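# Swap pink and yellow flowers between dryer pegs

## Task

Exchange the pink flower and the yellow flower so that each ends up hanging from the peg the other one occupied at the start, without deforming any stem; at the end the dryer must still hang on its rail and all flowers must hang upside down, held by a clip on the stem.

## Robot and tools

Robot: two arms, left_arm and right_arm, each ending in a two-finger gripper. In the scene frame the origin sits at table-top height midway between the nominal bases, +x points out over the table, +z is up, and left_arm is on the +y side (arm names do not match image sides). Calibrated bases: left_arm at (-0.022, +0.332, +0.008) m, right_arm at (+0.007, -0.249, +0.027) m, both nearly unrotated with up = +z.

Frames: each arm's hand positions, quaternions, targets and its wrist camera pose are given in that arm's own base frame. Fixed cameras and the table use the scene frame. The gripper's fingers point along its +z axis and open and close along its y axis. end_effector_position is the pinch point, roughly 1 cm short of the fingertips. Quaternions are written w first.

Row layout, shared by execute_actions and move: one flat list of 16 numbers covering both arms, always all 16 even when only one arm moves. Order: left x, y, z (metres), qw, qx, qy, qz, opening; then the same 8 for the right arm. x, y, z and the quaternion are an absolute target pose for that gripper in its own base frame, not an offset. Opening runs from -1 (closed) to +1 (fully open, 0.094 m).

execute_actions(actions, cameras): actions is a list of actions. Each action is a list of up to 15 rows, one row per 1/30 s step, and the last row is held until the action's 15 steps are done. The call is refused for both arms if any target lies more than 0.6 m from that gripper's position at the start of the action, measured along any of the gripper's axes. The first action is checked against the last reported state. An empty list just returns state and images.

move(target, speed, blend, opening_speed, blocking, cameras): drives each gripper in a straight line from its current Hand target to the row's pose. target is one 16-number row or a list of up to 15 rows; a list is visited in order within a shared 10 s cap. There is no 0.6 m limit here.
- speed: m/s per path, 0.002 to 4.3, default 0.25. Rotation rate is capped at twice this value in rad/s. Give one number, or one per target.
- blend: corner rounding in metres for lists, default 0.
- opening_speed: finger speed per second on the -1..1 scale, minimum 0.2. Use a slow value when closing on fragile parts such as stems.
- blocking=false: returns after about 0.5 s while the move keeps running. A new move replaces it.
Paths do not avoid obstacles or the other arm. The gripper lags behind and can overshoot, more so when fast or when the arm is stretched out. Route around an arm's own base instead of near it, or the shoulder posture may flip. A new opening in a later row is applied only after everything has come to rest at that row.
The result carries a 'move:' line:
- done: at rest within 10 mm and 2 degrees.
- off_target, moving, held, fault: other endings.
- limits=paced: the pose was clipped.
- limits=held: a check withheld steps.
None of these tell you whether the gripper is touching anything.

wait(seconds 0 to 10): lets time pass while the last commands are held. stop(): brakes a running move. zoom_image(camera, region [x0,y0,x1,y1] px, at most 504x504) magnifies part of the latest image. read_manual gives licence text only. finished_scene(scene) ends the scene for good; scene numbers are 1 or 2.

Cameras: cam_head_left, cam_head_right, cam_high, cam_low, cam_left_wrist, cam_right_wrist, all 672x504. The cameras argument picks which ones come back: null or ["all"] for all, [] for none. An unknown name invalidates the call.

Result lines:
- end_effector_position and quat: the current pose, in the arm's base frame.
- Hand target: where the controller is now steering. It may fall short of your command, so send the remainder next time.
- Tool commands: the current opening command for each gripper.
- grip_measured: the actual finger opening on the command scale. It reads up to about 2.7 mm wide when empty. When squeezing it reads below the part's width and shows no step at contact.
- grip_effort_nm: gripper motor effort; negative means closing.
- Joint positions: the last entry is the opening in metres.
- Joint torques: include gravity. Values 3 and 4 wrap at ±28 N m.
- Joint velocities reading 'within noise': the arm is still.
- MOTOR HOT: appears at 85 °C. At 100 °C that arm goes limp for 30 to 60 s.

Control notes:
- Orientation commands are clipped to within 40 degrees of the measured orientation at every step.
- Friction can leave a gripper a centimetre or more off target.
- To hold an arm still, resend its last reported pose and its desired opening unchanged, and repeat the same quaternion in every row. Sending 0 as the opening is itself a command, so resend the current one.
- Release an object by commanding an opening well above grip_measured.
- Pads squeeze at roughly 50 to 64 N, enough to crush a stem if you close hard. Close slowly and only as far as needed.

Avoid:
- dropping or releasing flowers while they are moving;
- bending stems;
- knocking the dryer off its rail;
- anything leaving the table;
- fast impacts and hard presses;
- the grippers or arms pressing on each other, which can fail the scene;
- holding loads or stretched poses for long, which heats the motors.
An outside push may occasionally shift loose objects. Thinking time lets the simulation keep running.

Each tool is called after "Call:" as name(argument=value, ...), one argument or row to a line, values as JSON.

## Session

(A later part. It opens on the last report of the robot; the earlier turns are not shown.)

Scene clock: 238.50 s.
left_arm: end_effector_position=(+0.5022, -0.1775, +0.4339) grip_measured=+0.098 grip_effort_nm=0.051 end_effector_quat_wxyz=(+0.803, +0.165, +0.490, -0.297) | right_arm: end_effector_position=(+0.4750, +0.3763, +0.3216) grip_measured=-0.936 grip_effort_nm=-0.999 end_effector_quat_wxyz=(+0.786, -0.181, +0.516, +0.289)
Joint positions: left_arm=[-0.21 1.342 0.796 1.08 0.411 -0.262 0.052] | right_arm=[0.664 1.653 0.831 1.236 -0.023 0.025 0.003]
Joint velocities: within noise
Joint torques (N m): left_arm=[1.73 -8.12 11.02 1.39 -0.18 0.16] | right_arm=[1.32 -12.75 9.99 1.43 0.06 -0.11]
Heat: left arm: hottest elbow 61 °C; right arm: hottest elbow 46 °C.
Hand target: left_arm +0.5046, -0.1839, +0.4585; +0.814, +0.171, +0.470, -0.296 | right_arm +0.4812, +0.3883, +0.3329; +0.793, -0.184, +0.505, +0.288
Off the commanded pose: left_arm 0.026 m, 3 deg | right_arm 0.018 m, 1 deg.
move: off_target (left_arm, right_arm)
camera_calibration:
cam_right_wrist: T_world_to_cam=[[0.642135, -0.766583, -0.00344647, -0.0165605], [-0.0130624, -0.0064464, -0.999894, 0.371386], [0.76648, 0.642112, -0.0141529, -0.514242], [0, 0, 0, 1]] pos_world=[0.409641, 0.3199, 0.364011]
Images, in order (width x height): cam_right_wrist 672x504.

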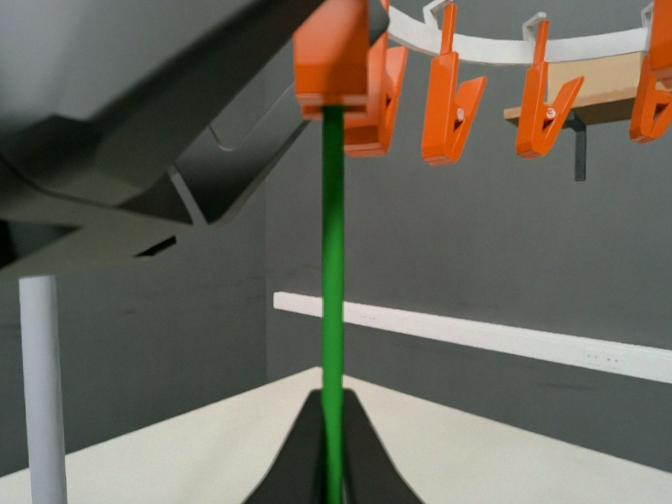

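Call:
move(
  target=[0.506,-0.1845,0.459,0.8138,0.171,0.4698,-0.2962,-0.75,0.482,0.389,0.333,0.7926,-0.1838,0.5049,0.2885,-1.0],
  opening_speed=0.3,
  cameras=["cam_left_wrist","cam_right_wrist"],
)

Scene clock: 243.37 s.
left_arm: end_effector_position=(+0.5023, -0.1774, +0.4340) grip_measured=-0.585 grip_effort_nm=-1.062 end_effector_quat_wxyz=(+0.803, +0.164, +0.490, -0.297) | right_arm: end_effector_position=(+0.4752, +0.3764, +0.3208) grip_measured=-0.937 grip_effort_nm=-1.033 end_effector_quat_wxyz=(+0.786, -0.181, +0.516, +0.289)
Joint positions: left_arm=[-0.21 1.342 0.796 1.08 0.411 -0.262 0.019] | right_arm=[0.664 1.654 0.831 1.235 -0.023 0.025 0.003]
Joint velocities: within noise
Joint torques (N m): left_arm=[1.73 -8.18 11.02 1.37 -0.15 0.15] | right_arm=[1.32 -12.75 9.92 1.42 0.07 -0.11]
Heat: left arm: hottest elbow 61 °C; right arm: hottest elbow 46 °C.
Hand target: left_arm +0.5046, -0.1839, +0.4585; +0.814, +0.171, +0.470, -0.296 | right_arm +0.4811, +0.3882, +0.3329; +0.793, -0.184, +0.505, +0.288
Off the commanded pose: left_arm 0.026 m, 3 deg | right_arm 0.019 m, 2 deg.
move: off_target (left_arm, right_arm)
camera_calibration:
cam_left_wrist: T_world_to_cam=[[-0.6292, -0.777058, 0.0169872, 0.170717], [0.0287979, -0.0451479, -0.998565, 0.449566], [0.77671, -0.627808, 0.0507847, -0.433116], [0, 0, 0, 1]] pos_world=[0.430874, -0.11896, 0.468016]
cam_right_wrist: T_world_to_cam=[[0.64218, -0.766546, -0.00345058, -0.0166307], [-0.0142152, -0.00740802, -0.999872, 0.371562], [0.766422, 0.642147, -0.0156539, -0.514051], [0, 0, 0, 1]] pos_world=[0.409942, 0.3201, 0.36341]
Images, in order (width x height): cam_left_wrist 672x504, cam_right_wrist 672x504.

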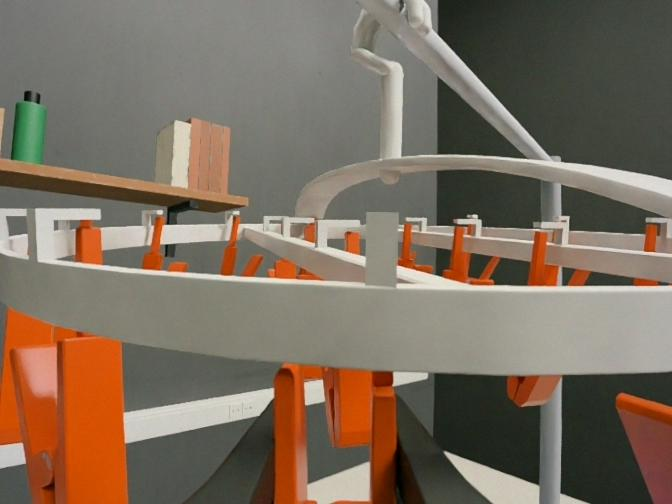

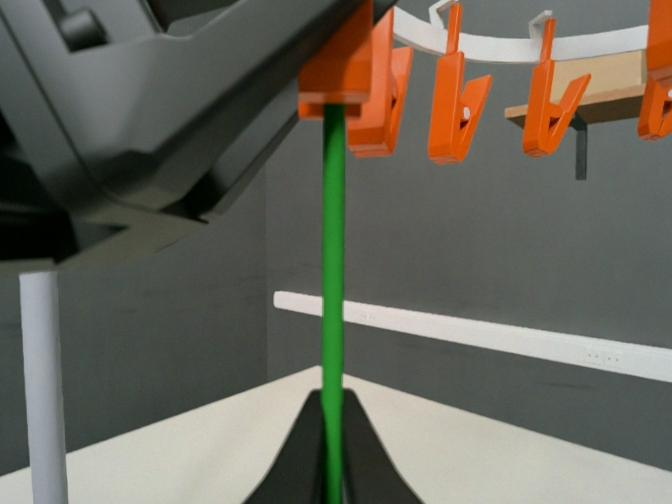

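Opened. Pull pink straight down with the right, then back out.

Call:
move(
  target=[
    [0.506,-0.1845,0.459,0.8138,0.171,0.4698,-0.2962,-0.75,0.482,0.389,0.288,0.7926,-0.1838,0.5049,0.2885,-1.0],
  ],
  speed=0.05,
  cameras=["cam_right_wrist"],
)

Scene clock: 246.23 s.
left_arm: end_effector_position=(+0.5023, -0.1774, +0.4340) grip_measured=-0.585 grip_effort_nm=-1.062 end_effector_quat_wxyz=(+0.803, +0.164, +0.490, -0.297) | right_arm: end_effector_position=(+0.4815, +0.3814, +0.2815) grip_measured=-0.937 grip_effort_nm=-1.033 end_effector_quat_wxyz=(+0.785, -0.181, +0.518, +0.289)
Joint positions: left_arm=[-0.21 1.342 0.796 1.08 0.411 -0.262 0.019] | right_arm=[0.664 1.76 0.831 1.338 -0.023 0.025 0.003]
Joint velocities: within noise
Joint torques (N m): left_arm=[1.73 -8.18 11.03 1.37 -0.15 0.16] | right_arm=[1.32 -13.98 7.5 2.56 0.09 -0.11]
Heat: left arm: hottest elbow 61 °C; right arm: hottest elbow 46 °C.
Hand target: left_arm +0.5046, -0.1839, +0.4585; +0.814, +0.171, +0.470, -0.296 | right_arm +0.4818, +0.3887, +0.2878; +0.792, -0.184, +0.505, +0.288
Off the commanded pose: left_arm 0.026 m, 3 deg | right_arm 0.010 m, 2 deg.
move: off_target (left_arm)
camera_calibration:
cam_right_wrist: T_world_to_cam=[[0.642169, -0.766554, -0.00357467, -0.0169951], [-0.0168992, -0.00949466, -0.999812, 0.33447], [0.766376, 0.642109, -0.0190514, -0.521645], [0, 0, 0, 1]] pos_world=[0.416342, 0.325101, 0.324408]
Images, in order (width x height): cam_right_wrist 672x504.

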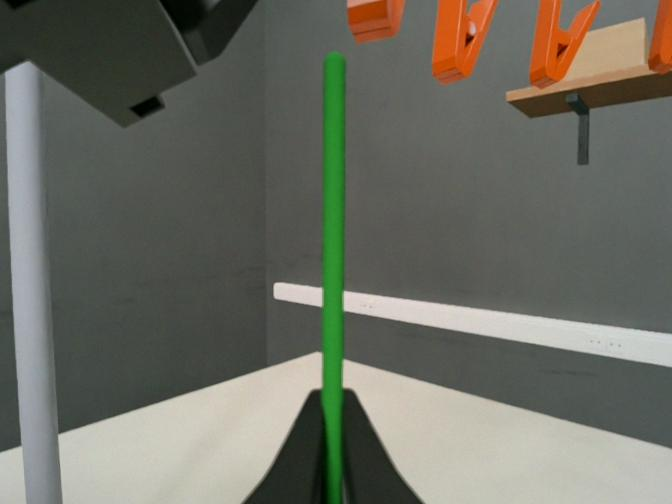

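Call:
move(
  target=[
    [0.506,-0.1845,0.459,0.8138,0.171,0.4698,-0.2962,0.1,0.40,0.315,0.288,0.7926,-0.1838,0.5049,0.2885,-1.0],
  ],
  speed=0.08,
  opening_speed=0.3,
  cameras=[],
)

Call:
move(
  target=[
    [0.44,-0.125,0.447,0.8138,0.171,0.4698,-0.2962,0.1,0.36,0.25,0.29,0.7926,-0.1838,0.5049,0.2885,-1.0],
    [0.36,-0.05,0.42,0.8529,0.0868,0.4924,-0.1504,0.1,0.36,0.25,0.29,0.7926,-0.1838,0.5049,0.2885,-1.0],
    [0.30,0.03,0.38,0.8529,0.0868,0.4924,-0.1504,-0.6,0.36,0.25,0.29,0.7926,-0.1838,0.5049,0.2885,-1.0],
  ],
  speed=0.12,
  cameras=["cam_left_wrist","cam_right_wrist","cam_head_left"],
)

Scene clock: 265.83 s.
left_arm: end_effector_position=(+0.5023, -0.1774, +0.4340) grip_measured=+0.097 grip_effort_nm=0.056 end_effector_quat_wxyz=(+0.803, +0.164, +0.490, -0.297) | right_arm: end_effector_position=(+0.4013, +0.3215, +0.2829) grip_measured=-0.937 grip_effort_nm=-1.028 end_effector_quat_wxyz=(+0.786, -0.186, +0.512, +0.293)
Joint positions: left_arm=[-0.21 1.342 0.796 1.08 0.411 -0.262 0.052] | right_arm=[0.664 1.572 0.55 1.441 -0.037 0.025 0.003]
Joint velocities: within noise
Joint torques (N m): left_arm=[1.73 -8.12 11.02 1.36 -0.15 0.16] | right_arm=[-0.21 -11.28 4.7 2.4 -0.08 -0.05]
Heat: left arm: hottest elbow 62 °C; right arm: hottest elbow 45 °C.
Hand target: left_arm +0.5046, -0.1839, +0.4585; +0.814, +0.171, +0.470, -0.296 | right_arm +0.4001, +0.3150, +0.2878; +0.792, -0.184, +0.505, +0.288
Off the commanded pose: left_arm 0.026 m, 3 deg | right_arm 0.008 m, 1 deg.
move: off_target (left_arm)
No camera images: "cameras" was empty.

Scene clock: 270.67 s.
left_arm: end_effector_position=(+0.3002, +0.0268, +0.3795) grip_measured=-0.598 grip_effort_nm=-0.125 end_effector_quat_wxyz=(+0.851, +0.089, +0.494, -0.152) | right_arm: end_effector_position=(+0.3616, +0.2560, +0.2867) grip_measured=-0.937 grip_effort_nm=-1.038 end_effector_quat_wxyz=(+0.790, -0.191, +0.509, +0.285)
Joint positions: left_arm=[0.458 0.747 0.225 1.215 0.682 -0.481 0.019] | right_arm=[0.569 1.405 0.365 1.466 -0.124 0.043 0.003]
Joint velocities: within noise
Joint torques (N m): left_arm=[3.43 0.38 7.5 2.04 -0.09 -0.06] | right_arm=[-0.26 -7.94 4.51 2.32 -0.04 0.18]
Heat: left arm: hottest elbow 61 °C; right arm: hottest elbow 45 °C.
Hand target: left_arm +0.3000, +0.0299, +0.3799; +0.853, +0.087, +0.493, -0.150 | right_arm +0.3600, +0.2501, +0.2901; +0.793, -0.184, +0.505, +0.288
Off the commanded pose: left_arm 0.003 m, 0 deg | right_arm 0.007 m, 1 deg.
move: done
camera_calibration:
cam_left_wrist: T_world_to_cam=[[-0.335464, -0.942001, -0.00988641, 0.129654], [0.0824099, -0.0188902, -0.996419, 0.392577], [0.938442, -0.335078, 0.0839672, -0.214148], [0, 0, 0, 1]] pos_world=[0.212107, 0.0577941, 0.410435]
cam_right_wrist: T_world_to_cam=[[0.645213, -0.763683, 0.0220708, -0.0452648], [0.00958952, -0.0207909, -0.999738, 0.329683], [0.763942, 0.645256, -0.00609124, -0.352765], [0, 0, 0, 1]] pos_world=[0.295536, 0.19991, 0.328447]
Images, in order (width x height): cam_head_left 672x504, cam_left_wrist 672x504, cam_right_wrist 672x504.

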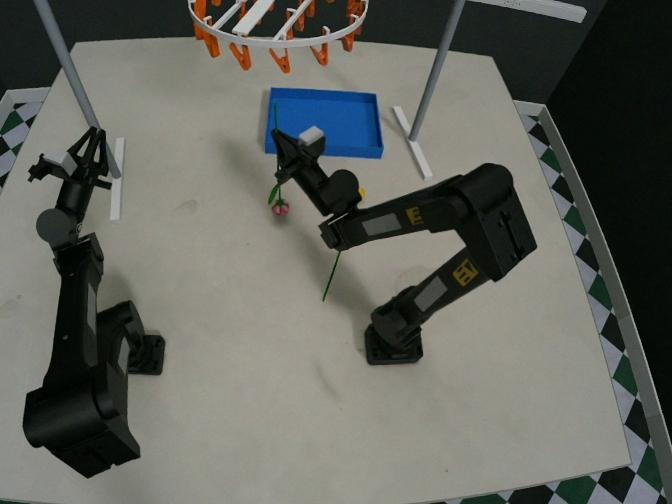

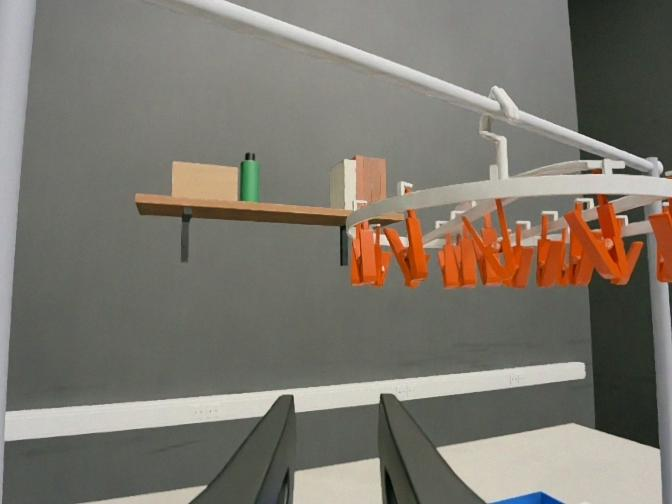

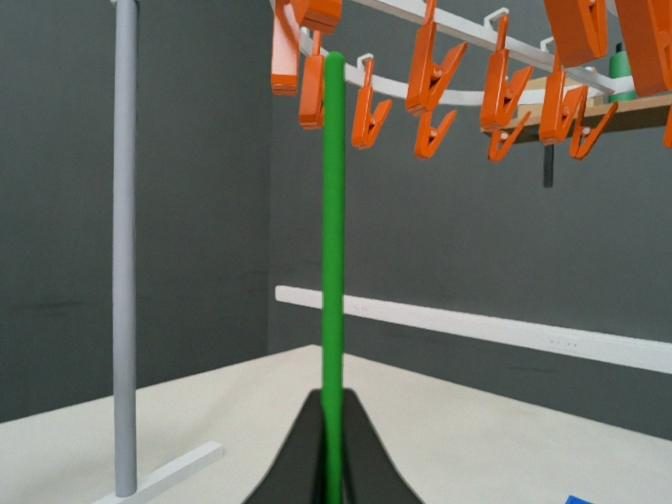

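Call:
move(
  target=[
    [0.30,0.03,0.38,0.8529,0.0868,0.4924,-0.1504,-0.6,0.35,0.29,0.30,0.6964,-0.1228,0.6964,0.1228,-1.0],
    [0.30,0.03,0.38,0.8529,0.0868,0.4924,-0.1504,-0.6,0.34,0.32,0.25,0.5,0,0.866,0,-1.0],
    [0.30,0.03,0.38,0.8529,0.0868,0.4924,-0.1504,-0.6,0.33,0.33,0.12,0.225,0,0.9744,0,-1.0],
  ],
  speed=0.18,
  blend=0.02,
  cameras=["cam_right_wrist","cam_head_left","cam_high"],
)

Scene clock: 280.83 s.
left_arm: end_effector_position=(+0.3003, +0.0269, +0.3794) grip_measured=-0.598 grip_effort_nm=-0.125 end_effector_quat_wxyz=(+0.851, +0.088, +0.495, -0.152) | right_arm: end_effector_position=(+0.3154, +0.3170, +0.1045) grip_measured=-0.937 grip_effort_nm=-1.033 end_effector_quat_wxyz=(+0.216, -0.015, +0.976, -0.014)
Joint positions: left_arm=[0.458 0.748 0.225 1.215 0.682 -0.482 0.019] | right_arm=[0.924 1.461 0.962 -0.815 0.357 0.846 0.003]
Joint velocities: within noise
Joint torques (N m): left_arm=[3.37 0.38 7.49 2.06 -0.1 -0.05] | right_arm=[-0.15 -10.87 11.19 0.39 0.19 0.18]
Heat: left arm: hottest elbow 60 °C; right arm: hottest elbow 45 °C.
Hand target: left_arm +0.3000, +0.0299, +0.3799; +0.853, +0.087, +0.493, -0.150 | right_arm +0.3295, +0.3292, +0.1202; +0.225, +0.000, +0.974, +0.000
Off the commanded pose: left_arm 0.003 m, 0 deg | right_arm 0.025 m, 3 deg.
move: off_target (right_arm)
camera_calibration:
cam_right_wrist: T_world_to_cam=[[0.0337423, -0.998907, 0.0323443, 0.301554], [-0.999398, -0.0339844, -0.00696319, 0.367869], [0.00805478, -0.0320899, -0.999453, 0.199016], [0, 0, 0, 1]] pos_world=[0.355869, 0.320113, 0.191715]
Images, in order (width x height): cam_head_left 672x504, cam_high 672x504, cam_right_wrist 672x504.

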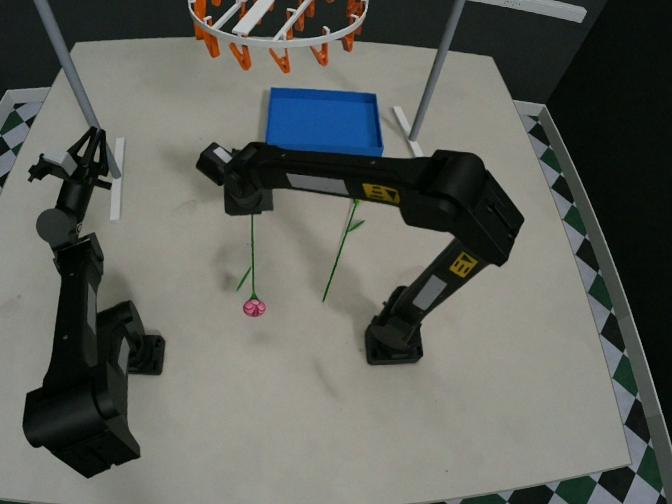

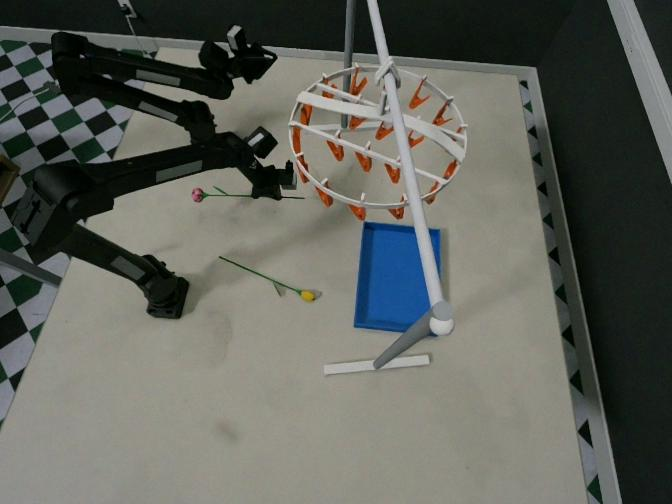

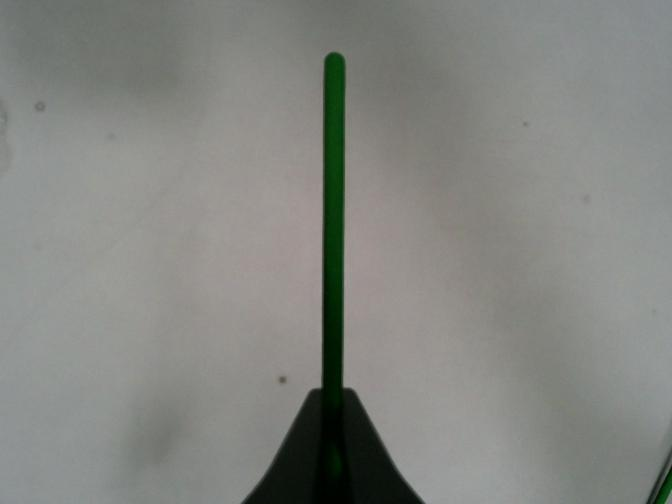

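Call:
move(
  target=[
    [0.30,0.03,0.38,0.8529,0.0868,0.4924,-0.1504,-0.6,0.33,0.33,0.008,0.225,0,0.9744,0,-1.0],
  ],
  speed=0.08,
  cameras=["cam_right_wrist","cam_low"],
)

Scene clock: 284.80 s.
left_arm: end_effector_position=(+0.3003, +0.0269, +0.3794) grip_measured=-0.598 grip_effort_nm=-0.120 end_effector_quat_wxyz=(+0.851, +0.088, +0.495, -0.152) | right_arm: end_effector_position=(+0.3284, +0.3342, +0.0150) grip_measured=-0.937 grip_effort_nm=-1.033 end_effector_quat_wxyz=(+0.228, -0.011, +0.974, +0.001)
Joint positions: left_arm=[0.458 0.748 0.225 1.215 0.682 -0.482 0.019] | right_arm=[0.924 1.649 0.89 -0.516 0.357 0.848 0.003]
Joint velocities: within noise
Joint torques (N m): left_arm=[3.37 0.32 7.49 2.06 -0.1 -0.05] | right_arm=[-0.09 -12.57 5.68 1.31 0.19 0.19]
Heat: left arm: hottest elbow 59 °C; right arm: hottest elbow 45 °C.
Hand target: left_arm +0.3000, +0.0299, +0.3799; +0.853, +0.087, +0.493, -0.150 | right_arm +0.3299, +0.3299, +0.0082; +0.225, +0.000, +0.974, +0.000
Off the commanded pose: left_arm 0.003 m, 0 deg | right_arm 0.008 m, 1 deg.
move: done
camera_calibration:
cam_right_wrist: T_world_to_cam=[[0.0319748, -0.999487, 0.00168341, 0.322455], [-0.999002, -0.0320118, -0.031141, 0.380434], [0.0311789, -0.000685999, -0.999514, 0.0918269], [0, 0, 0, 1]] pos_world=[0.366881, 0.334531, 0.103087]
Images, in order (width x height): cam_low 672x504, cam_right_wrist 672x504.

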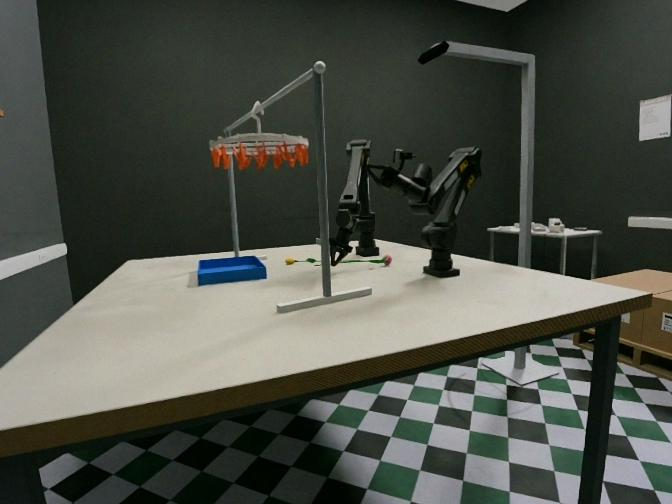

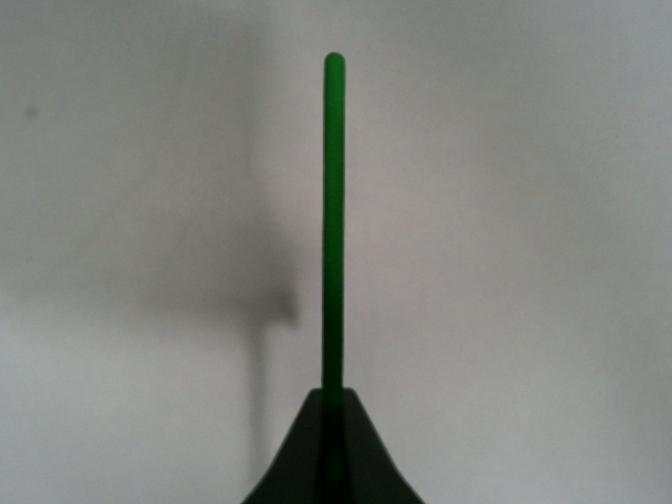

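Call:
move(
  target=[
    [0.30,0.03,0.38,0.8529,0.0868,0.4924,-0.1504,-0.6,0.33,0.33,-0.015,0.225,0,0.9744,0,-1.0],
  ],
  speed=0.05,
  cameras=["cam_right_wrist","cam_low"],
)

Call:
zoom_image(
  camera="cam_low",
  region=[260, 220, 440, 300],
)

Scene clock: 288.83 s.
left_arm: end_effector_position=(+0.3003, +0.0269, +0.3794) grip_measured=-0.598 grip_effort_nm=-0.120 end_effector_quat_wxyz=(+0.851, +0.088, +0.495, -0.152) | right_arm: end_effector_position=(+0.3287, +0.3348, -0.0074) grip_measured=-0.937 grip_effort_nm=-1.033 end_effector_quat_wxyz=(+0.228, -0.011, +0.974, +0.002)
Joint positions: left_arm=[0.458 0.748 0.225 1.215 0.682 -0.482 0.019] | right_arm=[0.924 1.697 0.874 -0.45 0.357 0.848 0.003]
Joint velocities: within noise
Joint torques (N m): left_arm=[3.37 0.32 7.5 2.04 -0.1 -0.05] | right_arm=[0.03 -12.81 5.26 1.43 0.21 0.17]
Heat: left arm: hottest elbow 59 °C; right arm: hottest elbow 45 °C.
Hand target: left_arm +0.3000, +0.0299, +0.3799; +0.853, +0.087, +0.493, -0.150 | right_arm +0.3299, +0.3299, -0.0148; +0.225, +0.000, +0.974, +0.000
Off the commanded pose: left_arm 0.003 m, 0 deg | right_arm 0.009 m, 1 deg.
move: done
camera_calibration:
cam_right_wrist: T_world_to_cam=[[0.0321048, -0.999484, 0.000600069, 0.322923], [-0.998986, -0.0321078, -0.0315743, 0.380111], [0.0315773, 0.000414227, -0.999501, 0.0689118], [0, 0, 0, 1]] pos_world=[0.367182, 0.334932, 0.0806854]
Images, in order (width x height): cam_low 672x504, cam_right_wrist 672x504.

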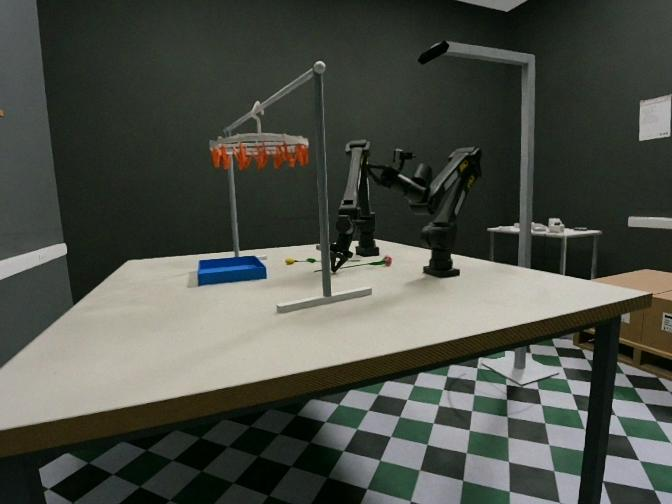

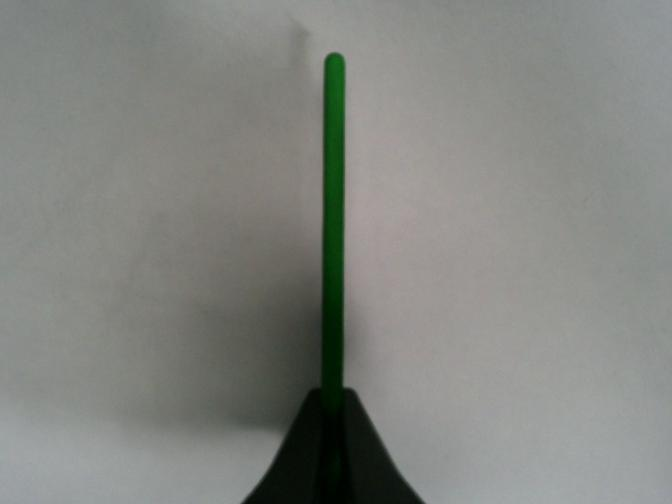

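Scaled by 2.800 from the camera's 672x504 image, which has a finer 960x720 frame.

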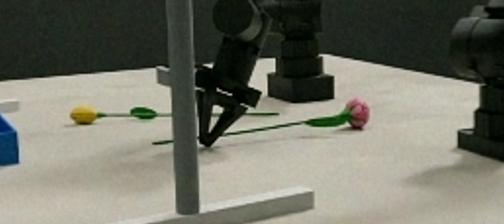

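Call:
move(
  target=[
    [0.3003,0.0269,0.3795,0.8529,0.0868,0.4924,-0.1504,-0.6,0.33,0.33,-0.020,0.225,0,0.9744,0,-1.0],
    [0.3003,0.0269,0.3795,0.8529,0.0868,0.4924,-0.1504,-0.6,0.33,0.33,-0.020,0.225,0,0.9744,0,-0.75],
  ],
  speed=0.03,
  opening_speed=0.2,
  cameras=["cam_low","cam_right_wrist"],
)

Scene clock: 311.90 s.
left_arm: end_effector_position=(+0.3004, +0.0279, +0.3798) grip_measured=-0.598 grip_effort_nm=-0.120 end_effector_quat_wxyz=(+0.852, +0.086, +0.494, -0.151) | right_arm: end_effector_position=(+0.3303, +0.3368, -0.0082) grip_measured=-0.752 grip_effort_nm=0.076 end_effector_quat_wxyz=(+0.231, -0.010, +0.973, +0.005)
Joint positions: left_arm=[0.458 0.748 0.225 1.215 0.676 -0.482 0.019] | right_arm=[0.924 1.701 0.874 -0.437 0.357 0.848 0.012]
Joint velocities: within noise
Joint torques (N m): left_arm=[2.26 -0.26 7.31 1.52 -0.3 0.1] | right_arm=[-0.21 -12.1 5 1.4 0.23 0.19]
Heat: left arm: hottest elbow 57 °C; right arm: hottest elbow 43 °C.
Hand target: left_arm +0.3003, +0.0269, +0.3795; +0.853, +0.087, +0.492, -0.150 | right_arm +0.3297, +0.3298, -0.0197; +0.225, +0.000, +0.974, +0.000
Off the commanded pose: left_arm 0.001 m, 0 deg | right_arm 0.014 m, 1 deg.
move: off_target (right_arm); target 2's new opening was sent with right_arm's hand 0.013 m and 1 deg from that target
camera_calibration:
cam_right_wrist: T_world_to_cam=[[0.0320808, -0.99946, -0.0071091, 0.324914], [-0.998779, -0.0317899, -0.037823, 0.38146], [0.0375766, 0.00831381, -0.999259, 0.0634877], [0, 0, 0, 1]] pos_world=[0.368185, 0.336337, 0.0801785]
Images, in order (width x height): cam_low 672x504, cam_right_wrist 672x504.

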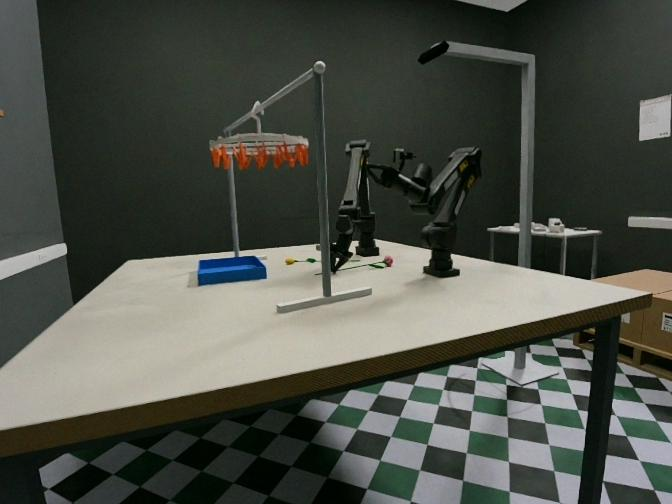

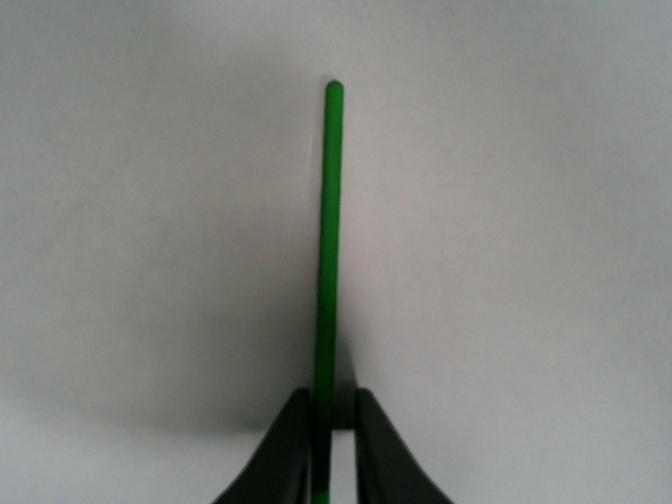

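Call:
move(
  target=[
    [0.3003,0.0269,0.3795,0.8529,0.0868,0.4924,-0.1504,-0.6,0.33,0.331,-0.019,0.225,0,0.9744,0,-0.5],
    [0.3003,0.0269,0.3795,0.8529,0.0868,0.4924,-0.1504,-0.6,0.33,0.332,0.10,0.225,0,0.9744,0,-0.5],
    [0.3003,0.0269,0.3795,0.8529,0.0868,0.4924,-0.1504,-0.6,0.27,0.16,0.30,0.4226,0,0.9063,0,-0.5],
    [0.3003,0.0269,0.3795,0.8529,0.0868,0.4924,-0.1504,-0.6,0.31,0.02,0.40,0.8001,-0.1913,0.4619,0.3314,0.1],
  ],
  speed=[0.05,0.06,0.15,0.15],
  blend=[0,0.02,0.03,0],
  opening_speed=0.3,
  cameras=["cam_head_left","cam_head_right","cam_high","cam_right_wrist"],
)

Scene clock: 333.13 s.
left_arm: end_effector_position=(+0.3004, +0.0279, +0.3798) grip_measured=-0.598 grip_effort_nm=-0.120 end_effector_quat_wxyz=(+0.852, +0.086, +0.494, -0.151) | right_arm: end_effector_position=(+0.3084, +0.0239, +0.3924) grip_measured=-0.501 grip_effort_nm=0.061 end_effector_quat_wxyz=(+0.795, -0.185, +0.476, +0.327)
Joint positions: left_arm=[0.458 0.748 0.225 1.215 0.676 -0.482 0.019] | right_arm=[-0.381 0.974 0.325 1.568 -0.925 0.829 0.023]
Joint velocities: within noise
Joint torques (N m): left_arm=[2.2 -0.21 7.31 1.52 -0.3 0.11] | right_arm=[-0.03 -0.73 8.17 1.4 0.46 0.19]
Heat: left arm: hottest elbow 56 °C; right arm: hottest elbow 42 °C.
Hand target: left_arm +0.3003, +0.0269, +0.3794; +0.853, +0.087, +0.492, -0.151 | right_arm +0.3099, +0.0204, +0.4002; +0.799, -0.186, +0.470, +0.326
Tool commands: left_gripper/opening=-0.6 right_gripper/opening=-0.5
Off the commanded pose: left_arm 0.001 m, 0 deg | right_arm 0.009 m, 2 deg.
joint sent to its limit (right arm) — joint 4 (wrist pitch), upper limit. The joint targets still meet the commanded pose.
move: done (path cut at 10 s); path passed 3 of 4 targets; target 4's new opening was not sent
camera_calibration:
cam_right_wrist: T_world_to_cam=[[0.697347, -0.716701, -0.00688074, -0.196278], [0.0460998, 0.054431, -0.997453, 0.417026], [0.71525, 0.695253, 0.070997, -0.178128], [0, 0, 0, 1]] pos_world=[0.245055, -0.0395276, 0.42726]
Images, in order (width x height): cam_head_left 672x504, cam_head_right 672x504, cam_high 672x504, cam_right_wrist 672x504.

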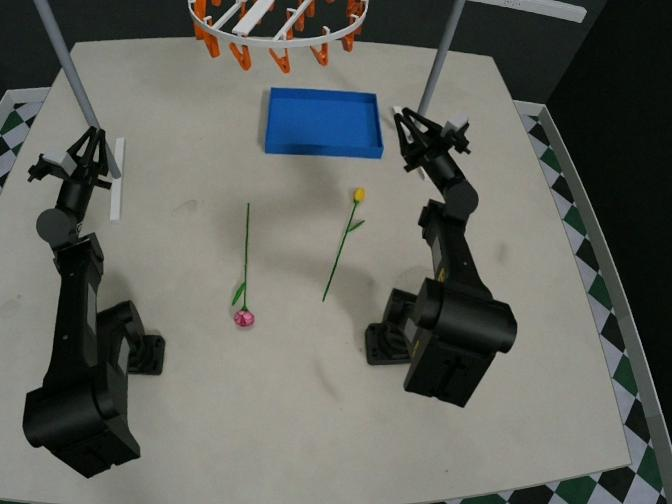

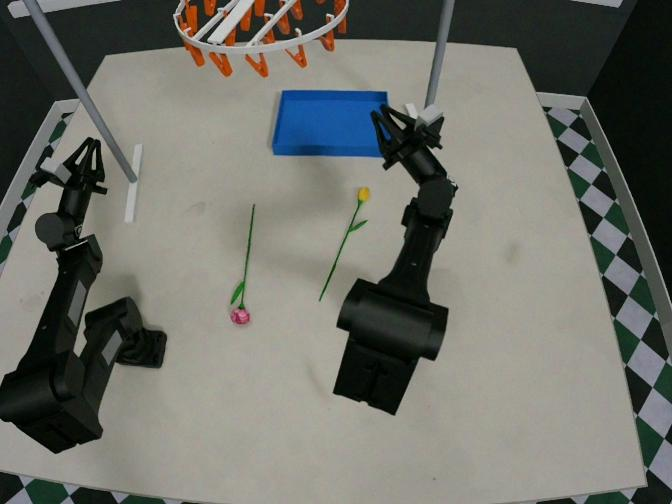

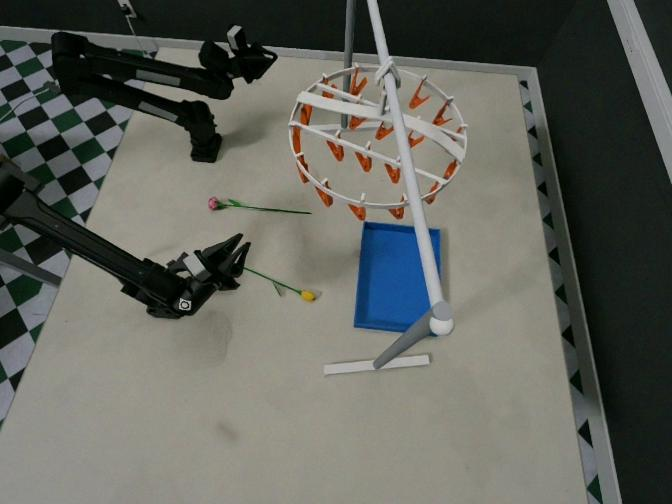

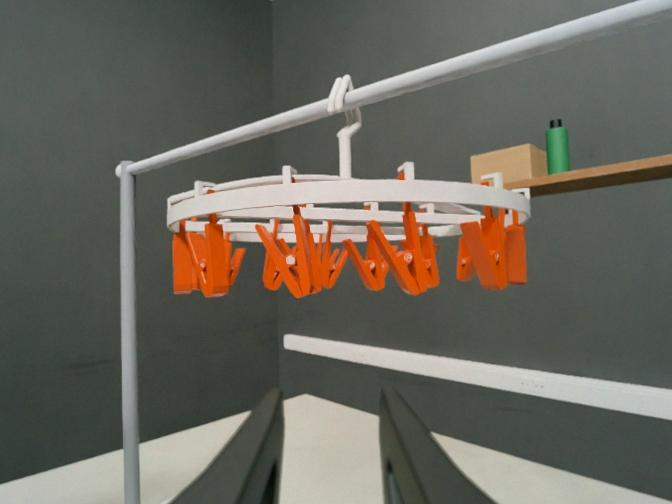

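Call:
move(
  target=[
    [0.27,-0.10,0.28,0.4226,0,0.9063,0,-0.5,0.31,0.02,0.40,0.8001,-0.1913,0.4619,0.3314,0.1],
    [0.325,-0.225,0.06,0.225,0,0.9744,0,-0.5,0.31,0.02,0.40,0.8001,-0.1913,0.4619,0.3314,0.1],
  ],
  speed=0.12,
  blend=[0.03,0],
  opening_speed=0.4,
  cameras=["cam_left_wrist","cam_head_left"],
)

Scene clock: 344.67 s.
left_arm: end_effector_position=(+0.3076, -0.2036, +0.0457) grip_measured=-0.502 grip_effort_nm=0.051 end_effector_quat_wxyz=(+0.206, +0.003, +0.978, +0.020) | right_arm: end_effector_position=(+0.3083, +0.0239, +0.3925) grip_measured=+0.099 grip_effort_nm=0.076 end_effector_quat_wxyz=(+0.795, -0.185, +0.476, +0.328)
Joint positions: left_arm=[-0.721 1.336 0.654 -0.593 -0.3 -0.67 0.023] | right_arm=[-0.381 0.974 0.325 1.569 -0.925 0.83 0.052]
Joint velocities: within noise
Joint torques (N m): left_arm=[1.67 -6.01 9.88 1.68 -0.07 -0.06] | right_arm=[-0.03 -0.56 8.24 1.35 0.46 0.19]
Heat: left arm: hottest elbow 57 °C; right arm: hottest elbow 43 °C.
Hand target: left_arm +0.3237, -0.2242, +0.0609; +0.225, +0.000, +0.974, +0.000 | right_arm +0.3099, +0.0205, +0.4003; +0.799, -0.186, +0.470, +0.326
Off the commanded pose: left_arm 0.031 m, 3 deg | right_arm 0.009 m, 2 deg.
joint sent to its limit (right arm) — joint 4 (wrist pitch), upper limit. The joint targets still meet the commanded pose.
move: off_target (left_arm); blend cut to 0 m at target 1
camera_calibration:
cam_left_wrist: T_world_to_cam=[[-0.00843167, -0.998643, -0.0513869, -0.198445], [-0.999782, 0.00743839, 0.01949, 0.346853], [-0.0190813, 0.05154, -0.998489, 0.152508], [0, 0, 0, 1]] pos_world=[0.348014, -0.208616, 0.13532]
Images, in order (width x height): cam_head_left 672x504, cam_left_wrist 672x504.

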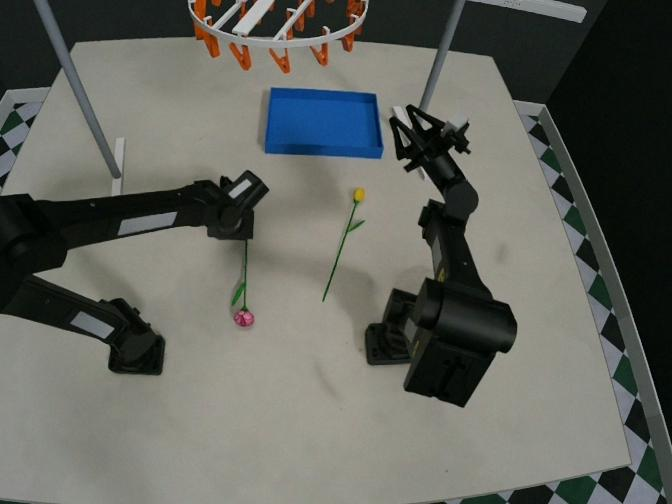

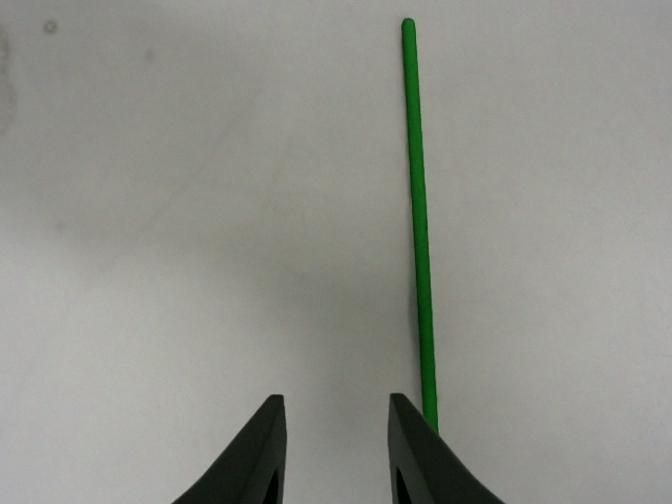

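Call:
move(
  target=[0.338,-0.245,0.03,0.225,0,0.9744,0,-0.5,0.31,0.02,0.40,0.8001,-0.1913,0.4619,0.3314,0.1],
  speed=0.1,
  cameras=["cam_left_wrist"],
)

Scene clock: 350.27 s.
left_arm: end_effector_position=(+0.3209, -0.2242, +0.0184) grip_measured=-0.502 grip_effort_nm=0.051 end_effector_quat_wxyz=(+0.206, +0.003, +0.978, +0.017) | right_arm: end_effector_position=(+0.3083, +0.0239, +0.3925) grip_measured=+0.099 grip_effort_nm=0.071 end_effector_quat_wxyz=(+0.795, -0.185, +0.476, +0.328)
Joint positions: left_arm=[-0.739 1.459 0.681 -0.499 -0.3 -0.687 0.023] | right_arm=[-0.381 0.974 0.325 1.569 -0.925 0.83 0.052]
Joint velocities: within noise
Joint torques (N m): left_arm=[1.73 -7 9.24 1.68 -0.28 -0.05] | right_arm=[-0.15 -0.73 8.24 1.4 0.46 0.17]
Heat: left arm: hottest elbow 56 °C; right arm: hottest elbow 44 °C.
Hand target: left_arm +0.3369, -0.2444, +0.0309; +0.225, +0.000, +0.974, +0.000 | right_arm +0.3099, +0.0205, +0.4003; +0.799, -0.186, +0.470, +0.326
Off the commanded pose: left_arm 0.029 m, 3 deg | right_arm 0.009 m, 2 deg.
joint sent to its limit (right arm) — joint 4 (wrist pitch), upper limit. The joint targets still meet the commanded pose.
move: off_target (left_arm)
camera_calibration:
cam_left_wrist: T_world_to_cam=[[-0.00986601, -0.998939, -0.0449744, -0.220039], [-0.999771, 0.00900089, 0.0193979, 0.361093], [-0.0189725, 0.0451555, -0.9988, 0.125077], [0, 0, 0, 1]] pos_world=[0.361213, -0.228704, 0.108027]
Images, in order (width x height): cam_left_wrist 672x504.

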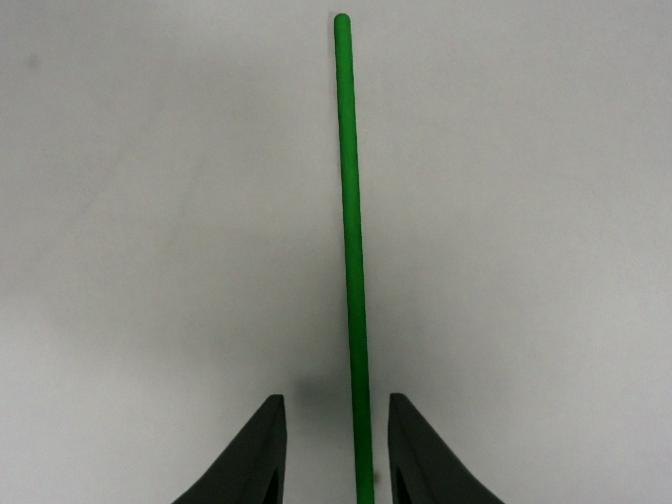

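Call:
move(
  target=[0.343,-0.252,0.01,0.225,0,0.9744,0,-0.6,0.31,0.02,0.40,0.8001,-0.1913,0.4619,0.3314,0.1],
  speed=0.05,
  cameras=["cam_left_wrist"],
)

Call:
move(
  target=[0.343,-0.252,-0.004,0.225,0,0.9744,0,-0.6,0.31,0.02,0.40,0.8001,-0.1913,0.4619,0.3314,0.1],
  speed=0.03,
  cameras=["cam_left_wrist","cam_low"],
)

Scene clock: 354.53 s.
left_arm: end_effector_position=(+0.3269, -0.2313, +0.0010) grip_measured=-0.598 grip_effort_nm=-0.115 end_effector_quat_wxyz=(+0.208, +0.003, +0.978, +0.017) | right_arm: end_effector_position=(+0.3083, +0.0239, +0.3925) grip_measured=+0.099 grip_effort_nm=0.076 end_effector_quat_wxyz=(+0.795, -0.185, +0.476, +0.328)
Joint positions: left_arm=[-0.743 1.523 0.687 -0.439 -0.303 -0.692 0.019] | right_arm=[-0.381 0.974 0.325 1.569 -0.925 0.83 0.052]
Joint velocities: within noise
Joint torques (N m): left_arm=[1.73 -7.36 8.72 1.76 -0.21 -0.06] | right_arm=[-0.15 -0.62 8.2 1.35 0.47 0.19]
Heat: left arm: hottest elbow 56 °C; right arm: hottest elbow 44 °C.
Hand target: left_arm +0.3419, -0.2514, +0.0108; +0.225, +0.000, +0.974, +0.000 | right_arm +0.3099, +0.0205, +0.4003; +0.799, -0.186, +0.470, +0.326
Off the commanded pose: left_arm 0.028 m, 3 deg | right_arm 0.009 m, 2 deg.
joint sent to its limit (right arm) — joint 4 (wrist pitch), upper limit. The joint targets still meet the commanded pose.
move: off_target (left_arm)
camera_calibration:
cam_left_wrist: T_world_to_cam=[[-0.00909126, -0.998981, -0.0442167, -0.228214], [-0.999842, 0.00840571, 0.0156655, 0.36751], [-0.0152779, 0.0443521, -0.998899, 0.10669], [0, 0, 0, 1]] pos_world=[0.367007, -0.235803, 0.0907244]
Images, in order (width x height): cam_left_wrist 672x504.

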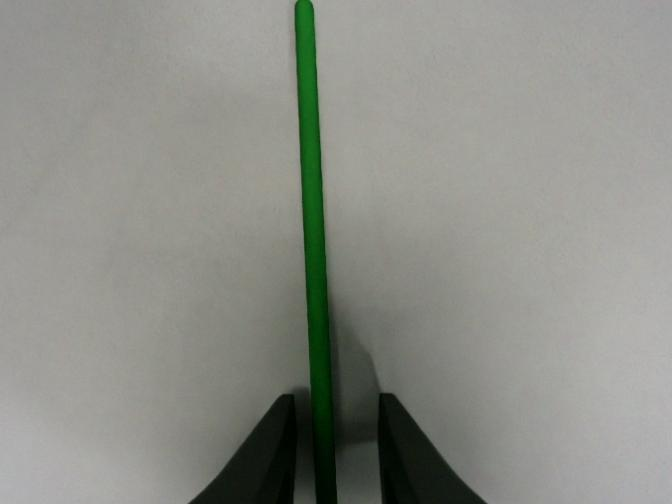

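Scene clock: 355.47 s.
left_arm: end_effector_position=(+0.3322, -0.2350, +0.0001) grip_measured=-0.599 grip_effort_nm=-0.095 end_effector_quat_wxyz=(+0.219, +0.000, +0.976, +0.011) | right_arm: end_effector_position=(+0.3083, +0.0239, +0.3925) grip_measured=+0.099 grip_effort_nm=0.066 end_effector_quat_wxyz=(+0.795, -0.185, +0.476, +0.328)
Joint positions: left_arm=[-0.743 1.533 0.687 -0.405 -0.309 -0.692 0.019] | right_arm=[-0.381 0.974 0.325 1.569 -0.925 0.83 0.052]
Joint velocities: within noise
Joint torques (N m): left_arm=[1.79 -5.54 7.88 2.3 -0.04 -0.06] | right_arm=[-0.15 -0.67 8.17 1.4 0.47 0.18]
Heat: left arm: hottest elbow 56 °C; right arm: hottest elbow 44 °C.
Hand target: left_arm +0.3420, -0.2514, -0.0034; +0.225, +0.000, +0.974, +0.000 | right_arm +0.3099, +0.0205, +0.4003; +0.799, -0.186, +0.470, +0.326
Off the commanded pose: left_arm 0.021 m, 1 deg | right_arm 0.009 m, 2 deg.
joint sent to its limit (right arm) — joint 4 (wrist pitch), upper limit. The joint targets still meet the commanded pose.
move: off_target (left_arm)
camera_calibration:
cam_left_wrist: T_world_to_cam=[[-0.00634669, -0.999484, -0.031474, -0.232854], [-0.999961, 0.00653565, -0.00590458, 0.37235], [0.00610724, 0.0314353, -0.999487, 0.0958992], [0, 0, 0, 1]] pos_world=[0.370272, -0.238182, 0.0907198]
Images, in order (width x height): cam_low 672x504, cam_left_wrist 672x504.

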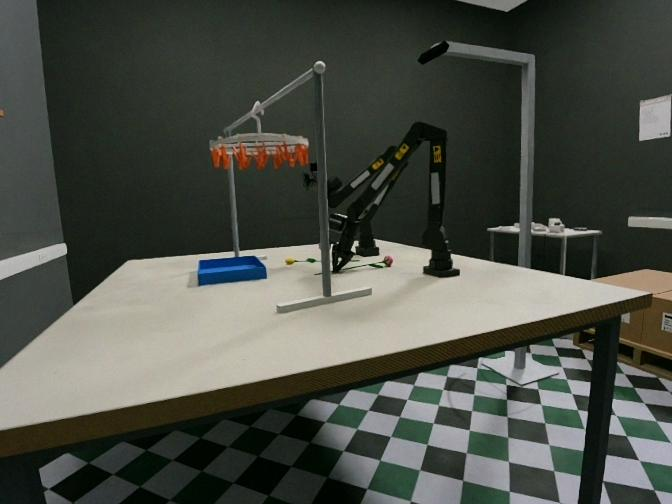

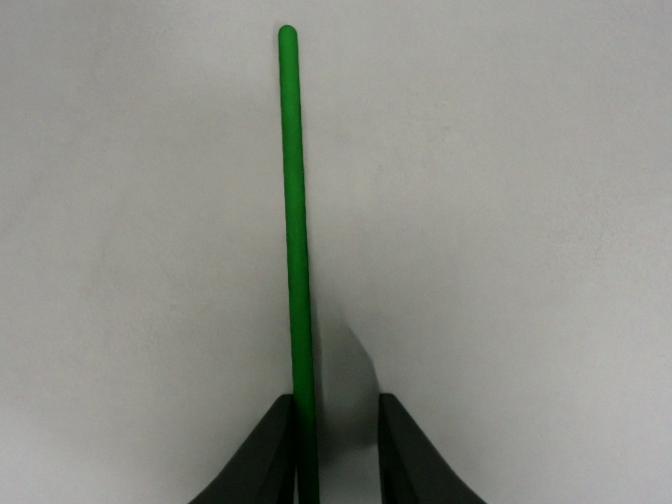

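Call:
move(
  target=[
    [0.338,-0.244,0.006,0.225,0,0.9744,0,-0.6,0.31,0.02,0.40,0.8001,-0.1913,0.4619,0.3314,0.1],
    [0.338,-0.244,0.003,0.225,0,0.9744,0,-0.6,0.31,0.02,0.40,0.8001,-0.1913,0.4619,0.3314,0.1],
  ],
  speed=0.03,
  cameras=["cam_left_wrist"],
)

Scene clock: 359.00 s.
left_arm: end_effector_position=(+0.3323, -0.2350, +0.0004) grip_measured=-0.599 grip_effort_nm=-0.100 end_effector_quat_wxyz=(+0.219, +0.000, +0.976, +0.011) | right_arm: end_effector_position=(+0.3083, +0.0239, +0.3925) grip_measured=+0.099 grip_effort_nm=0.071 end_effector_quat_wxyz=(+0.795, -0.185, +0.476, +0.328)
Joint positions: left_arm=[-0.743 1.532 0.687 -0.405 -0.309 -0.692 0.019] | right_arm=[-0.381 0.974 0.325 1.569 -0.925 0.83 0.052]
Joint velocities: within noise
Joint torques (N m): left_arm=[2.26 -8.06 6.64 1.69 0.06 0.03] | right_arm=[-0.21 -0.56 8.23 1.37 0.46 0.17]
Heat: left arm: hottest elbow 55 °C; right arm: hottest elbow 44 °C.
Hand target: left_arm +0.3378, -0.2439, +0.0032; +0.225, +0.000, +0.974, +0.000 | right_arm +0.3099, +0.0205, +0.4003; +0.799, -0.186, +0.470, +0.326
Off the commanded pose: left_arm 0.011 m, 1 deg | right_arm 0.009 m, 2 deg.
joint sent to its limit (right arm) — joint 4 (wrist pitch), upper limit. The joint targets still meet the commanded pose.
move: off_target (left_arm)
camera_calibration:
cam_left_wrist: T_world_to_cam=[[-0.00622485, -0.999491, -0.0312772, -0.232908], [-0.999957, 0.00643768, -0.00670858, 0.372499], [0.00690653, 0.0312341, -0.999488, 0.0958542], [0, 0, 0, 1]] pos_world=[0.370371, -0.238182, 0.0910193]
Images, in order (width x height): cam_left_wrist 672x504.

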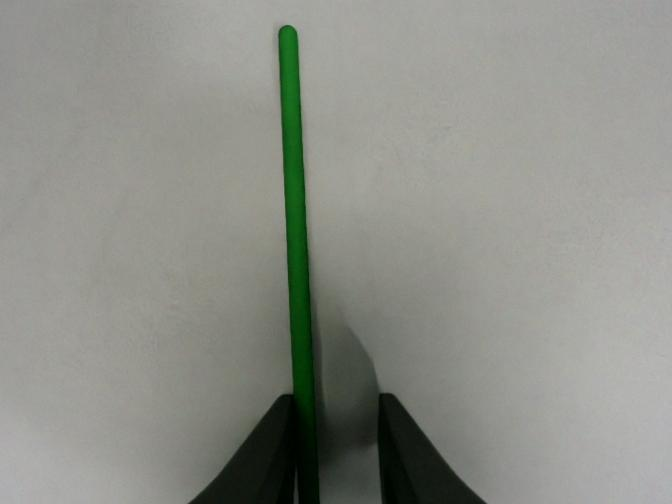

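Call:
move(
  target=[
    [0.325,-0.23,0.022,0.225,0,0.9744,0,-0.5,0.31,0.02,0.40,0.8001,-0.1913,0.4619,0.3314,0.1],
    [0.337,-0.247,0.006,0.225,0,0.9744,0,-0.6,0.31,0.02,0.40,0.8001,-0.1913,0.4619,0.3314,0.1],
  ],
  speed=0.04,
  cameras=["cam_left_wrist"],
)

Scene clock: 362.97 s.
left_arm: end_effector_position=(+0.3256, -0.2299, +0.0008) grip_measured=-0.598 grip_effort_nm=-0.120 end_effector_quat_wxyz=(+0.214, +0.001, +0.977, +0.012) | right_arm: end_effector_position=(+0.3083, +0.0239, +0.3925) grip_measured=+0.099 grip_effort_nm=0.066 end_effector_quat_wxyz=(+0.795, -0.185, +0.476, +0.328)
Joint positions: left_arm=[-0.744 1.514 0.672 -0.417 -0.306 -0.694 0.019] | right_arm=[-0.381 0.974 0.325 1.569 -0.925 0.83 0.052]
Joint velocities: within noise
Joint torques (N m): left_arm=[1.67 -7 8.1 1.59 -0.14 -0.05] | right_arm=[-0.15 -0.73 8.16 1.35 0.46 0.17]
Heat: left arm: hottest elbow 54 °C; right arm: hottest elbow 44 °C.
Hand target: left_arm +0.3363, -0.2465, +0.0065; +0.225, +0.000, +0.974, +0.000 | right_arm +0.3099, +0.0205, +0.4003; +0.799, -0.186, +0.470, +0.326
Off the commanded pose: left_arm 0.021 m, 2 deg | right_arm 0.009 m, 2 deg.
joint sent to its limit (right arm) — joint 4 (wrist pitch), upper limit. The joint targets still meet the commanded pose.
move: off_target (left_arm); target 2's new opening was sent with left_arm's hand 0.022 m and 2 deg from that target
camera_calibration:
cam_left_wrist: T_world_to_cam=[[-0.00649289, -0.999359, -0.035216, -0.227763], [-0.999976, 0.00639751, 0.00282016, 0.365715], [-0.00259306, 0.0352335, -0.999376, 0.100238], [0, 0, 0, 1]] pos_world=[0.364487, -0.233489, 0.0911232]
Images, in order (width x height): cam_left_wrist 672x504.

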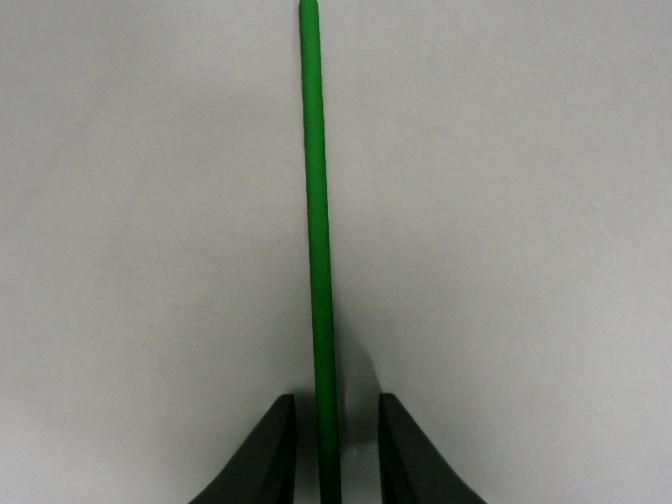

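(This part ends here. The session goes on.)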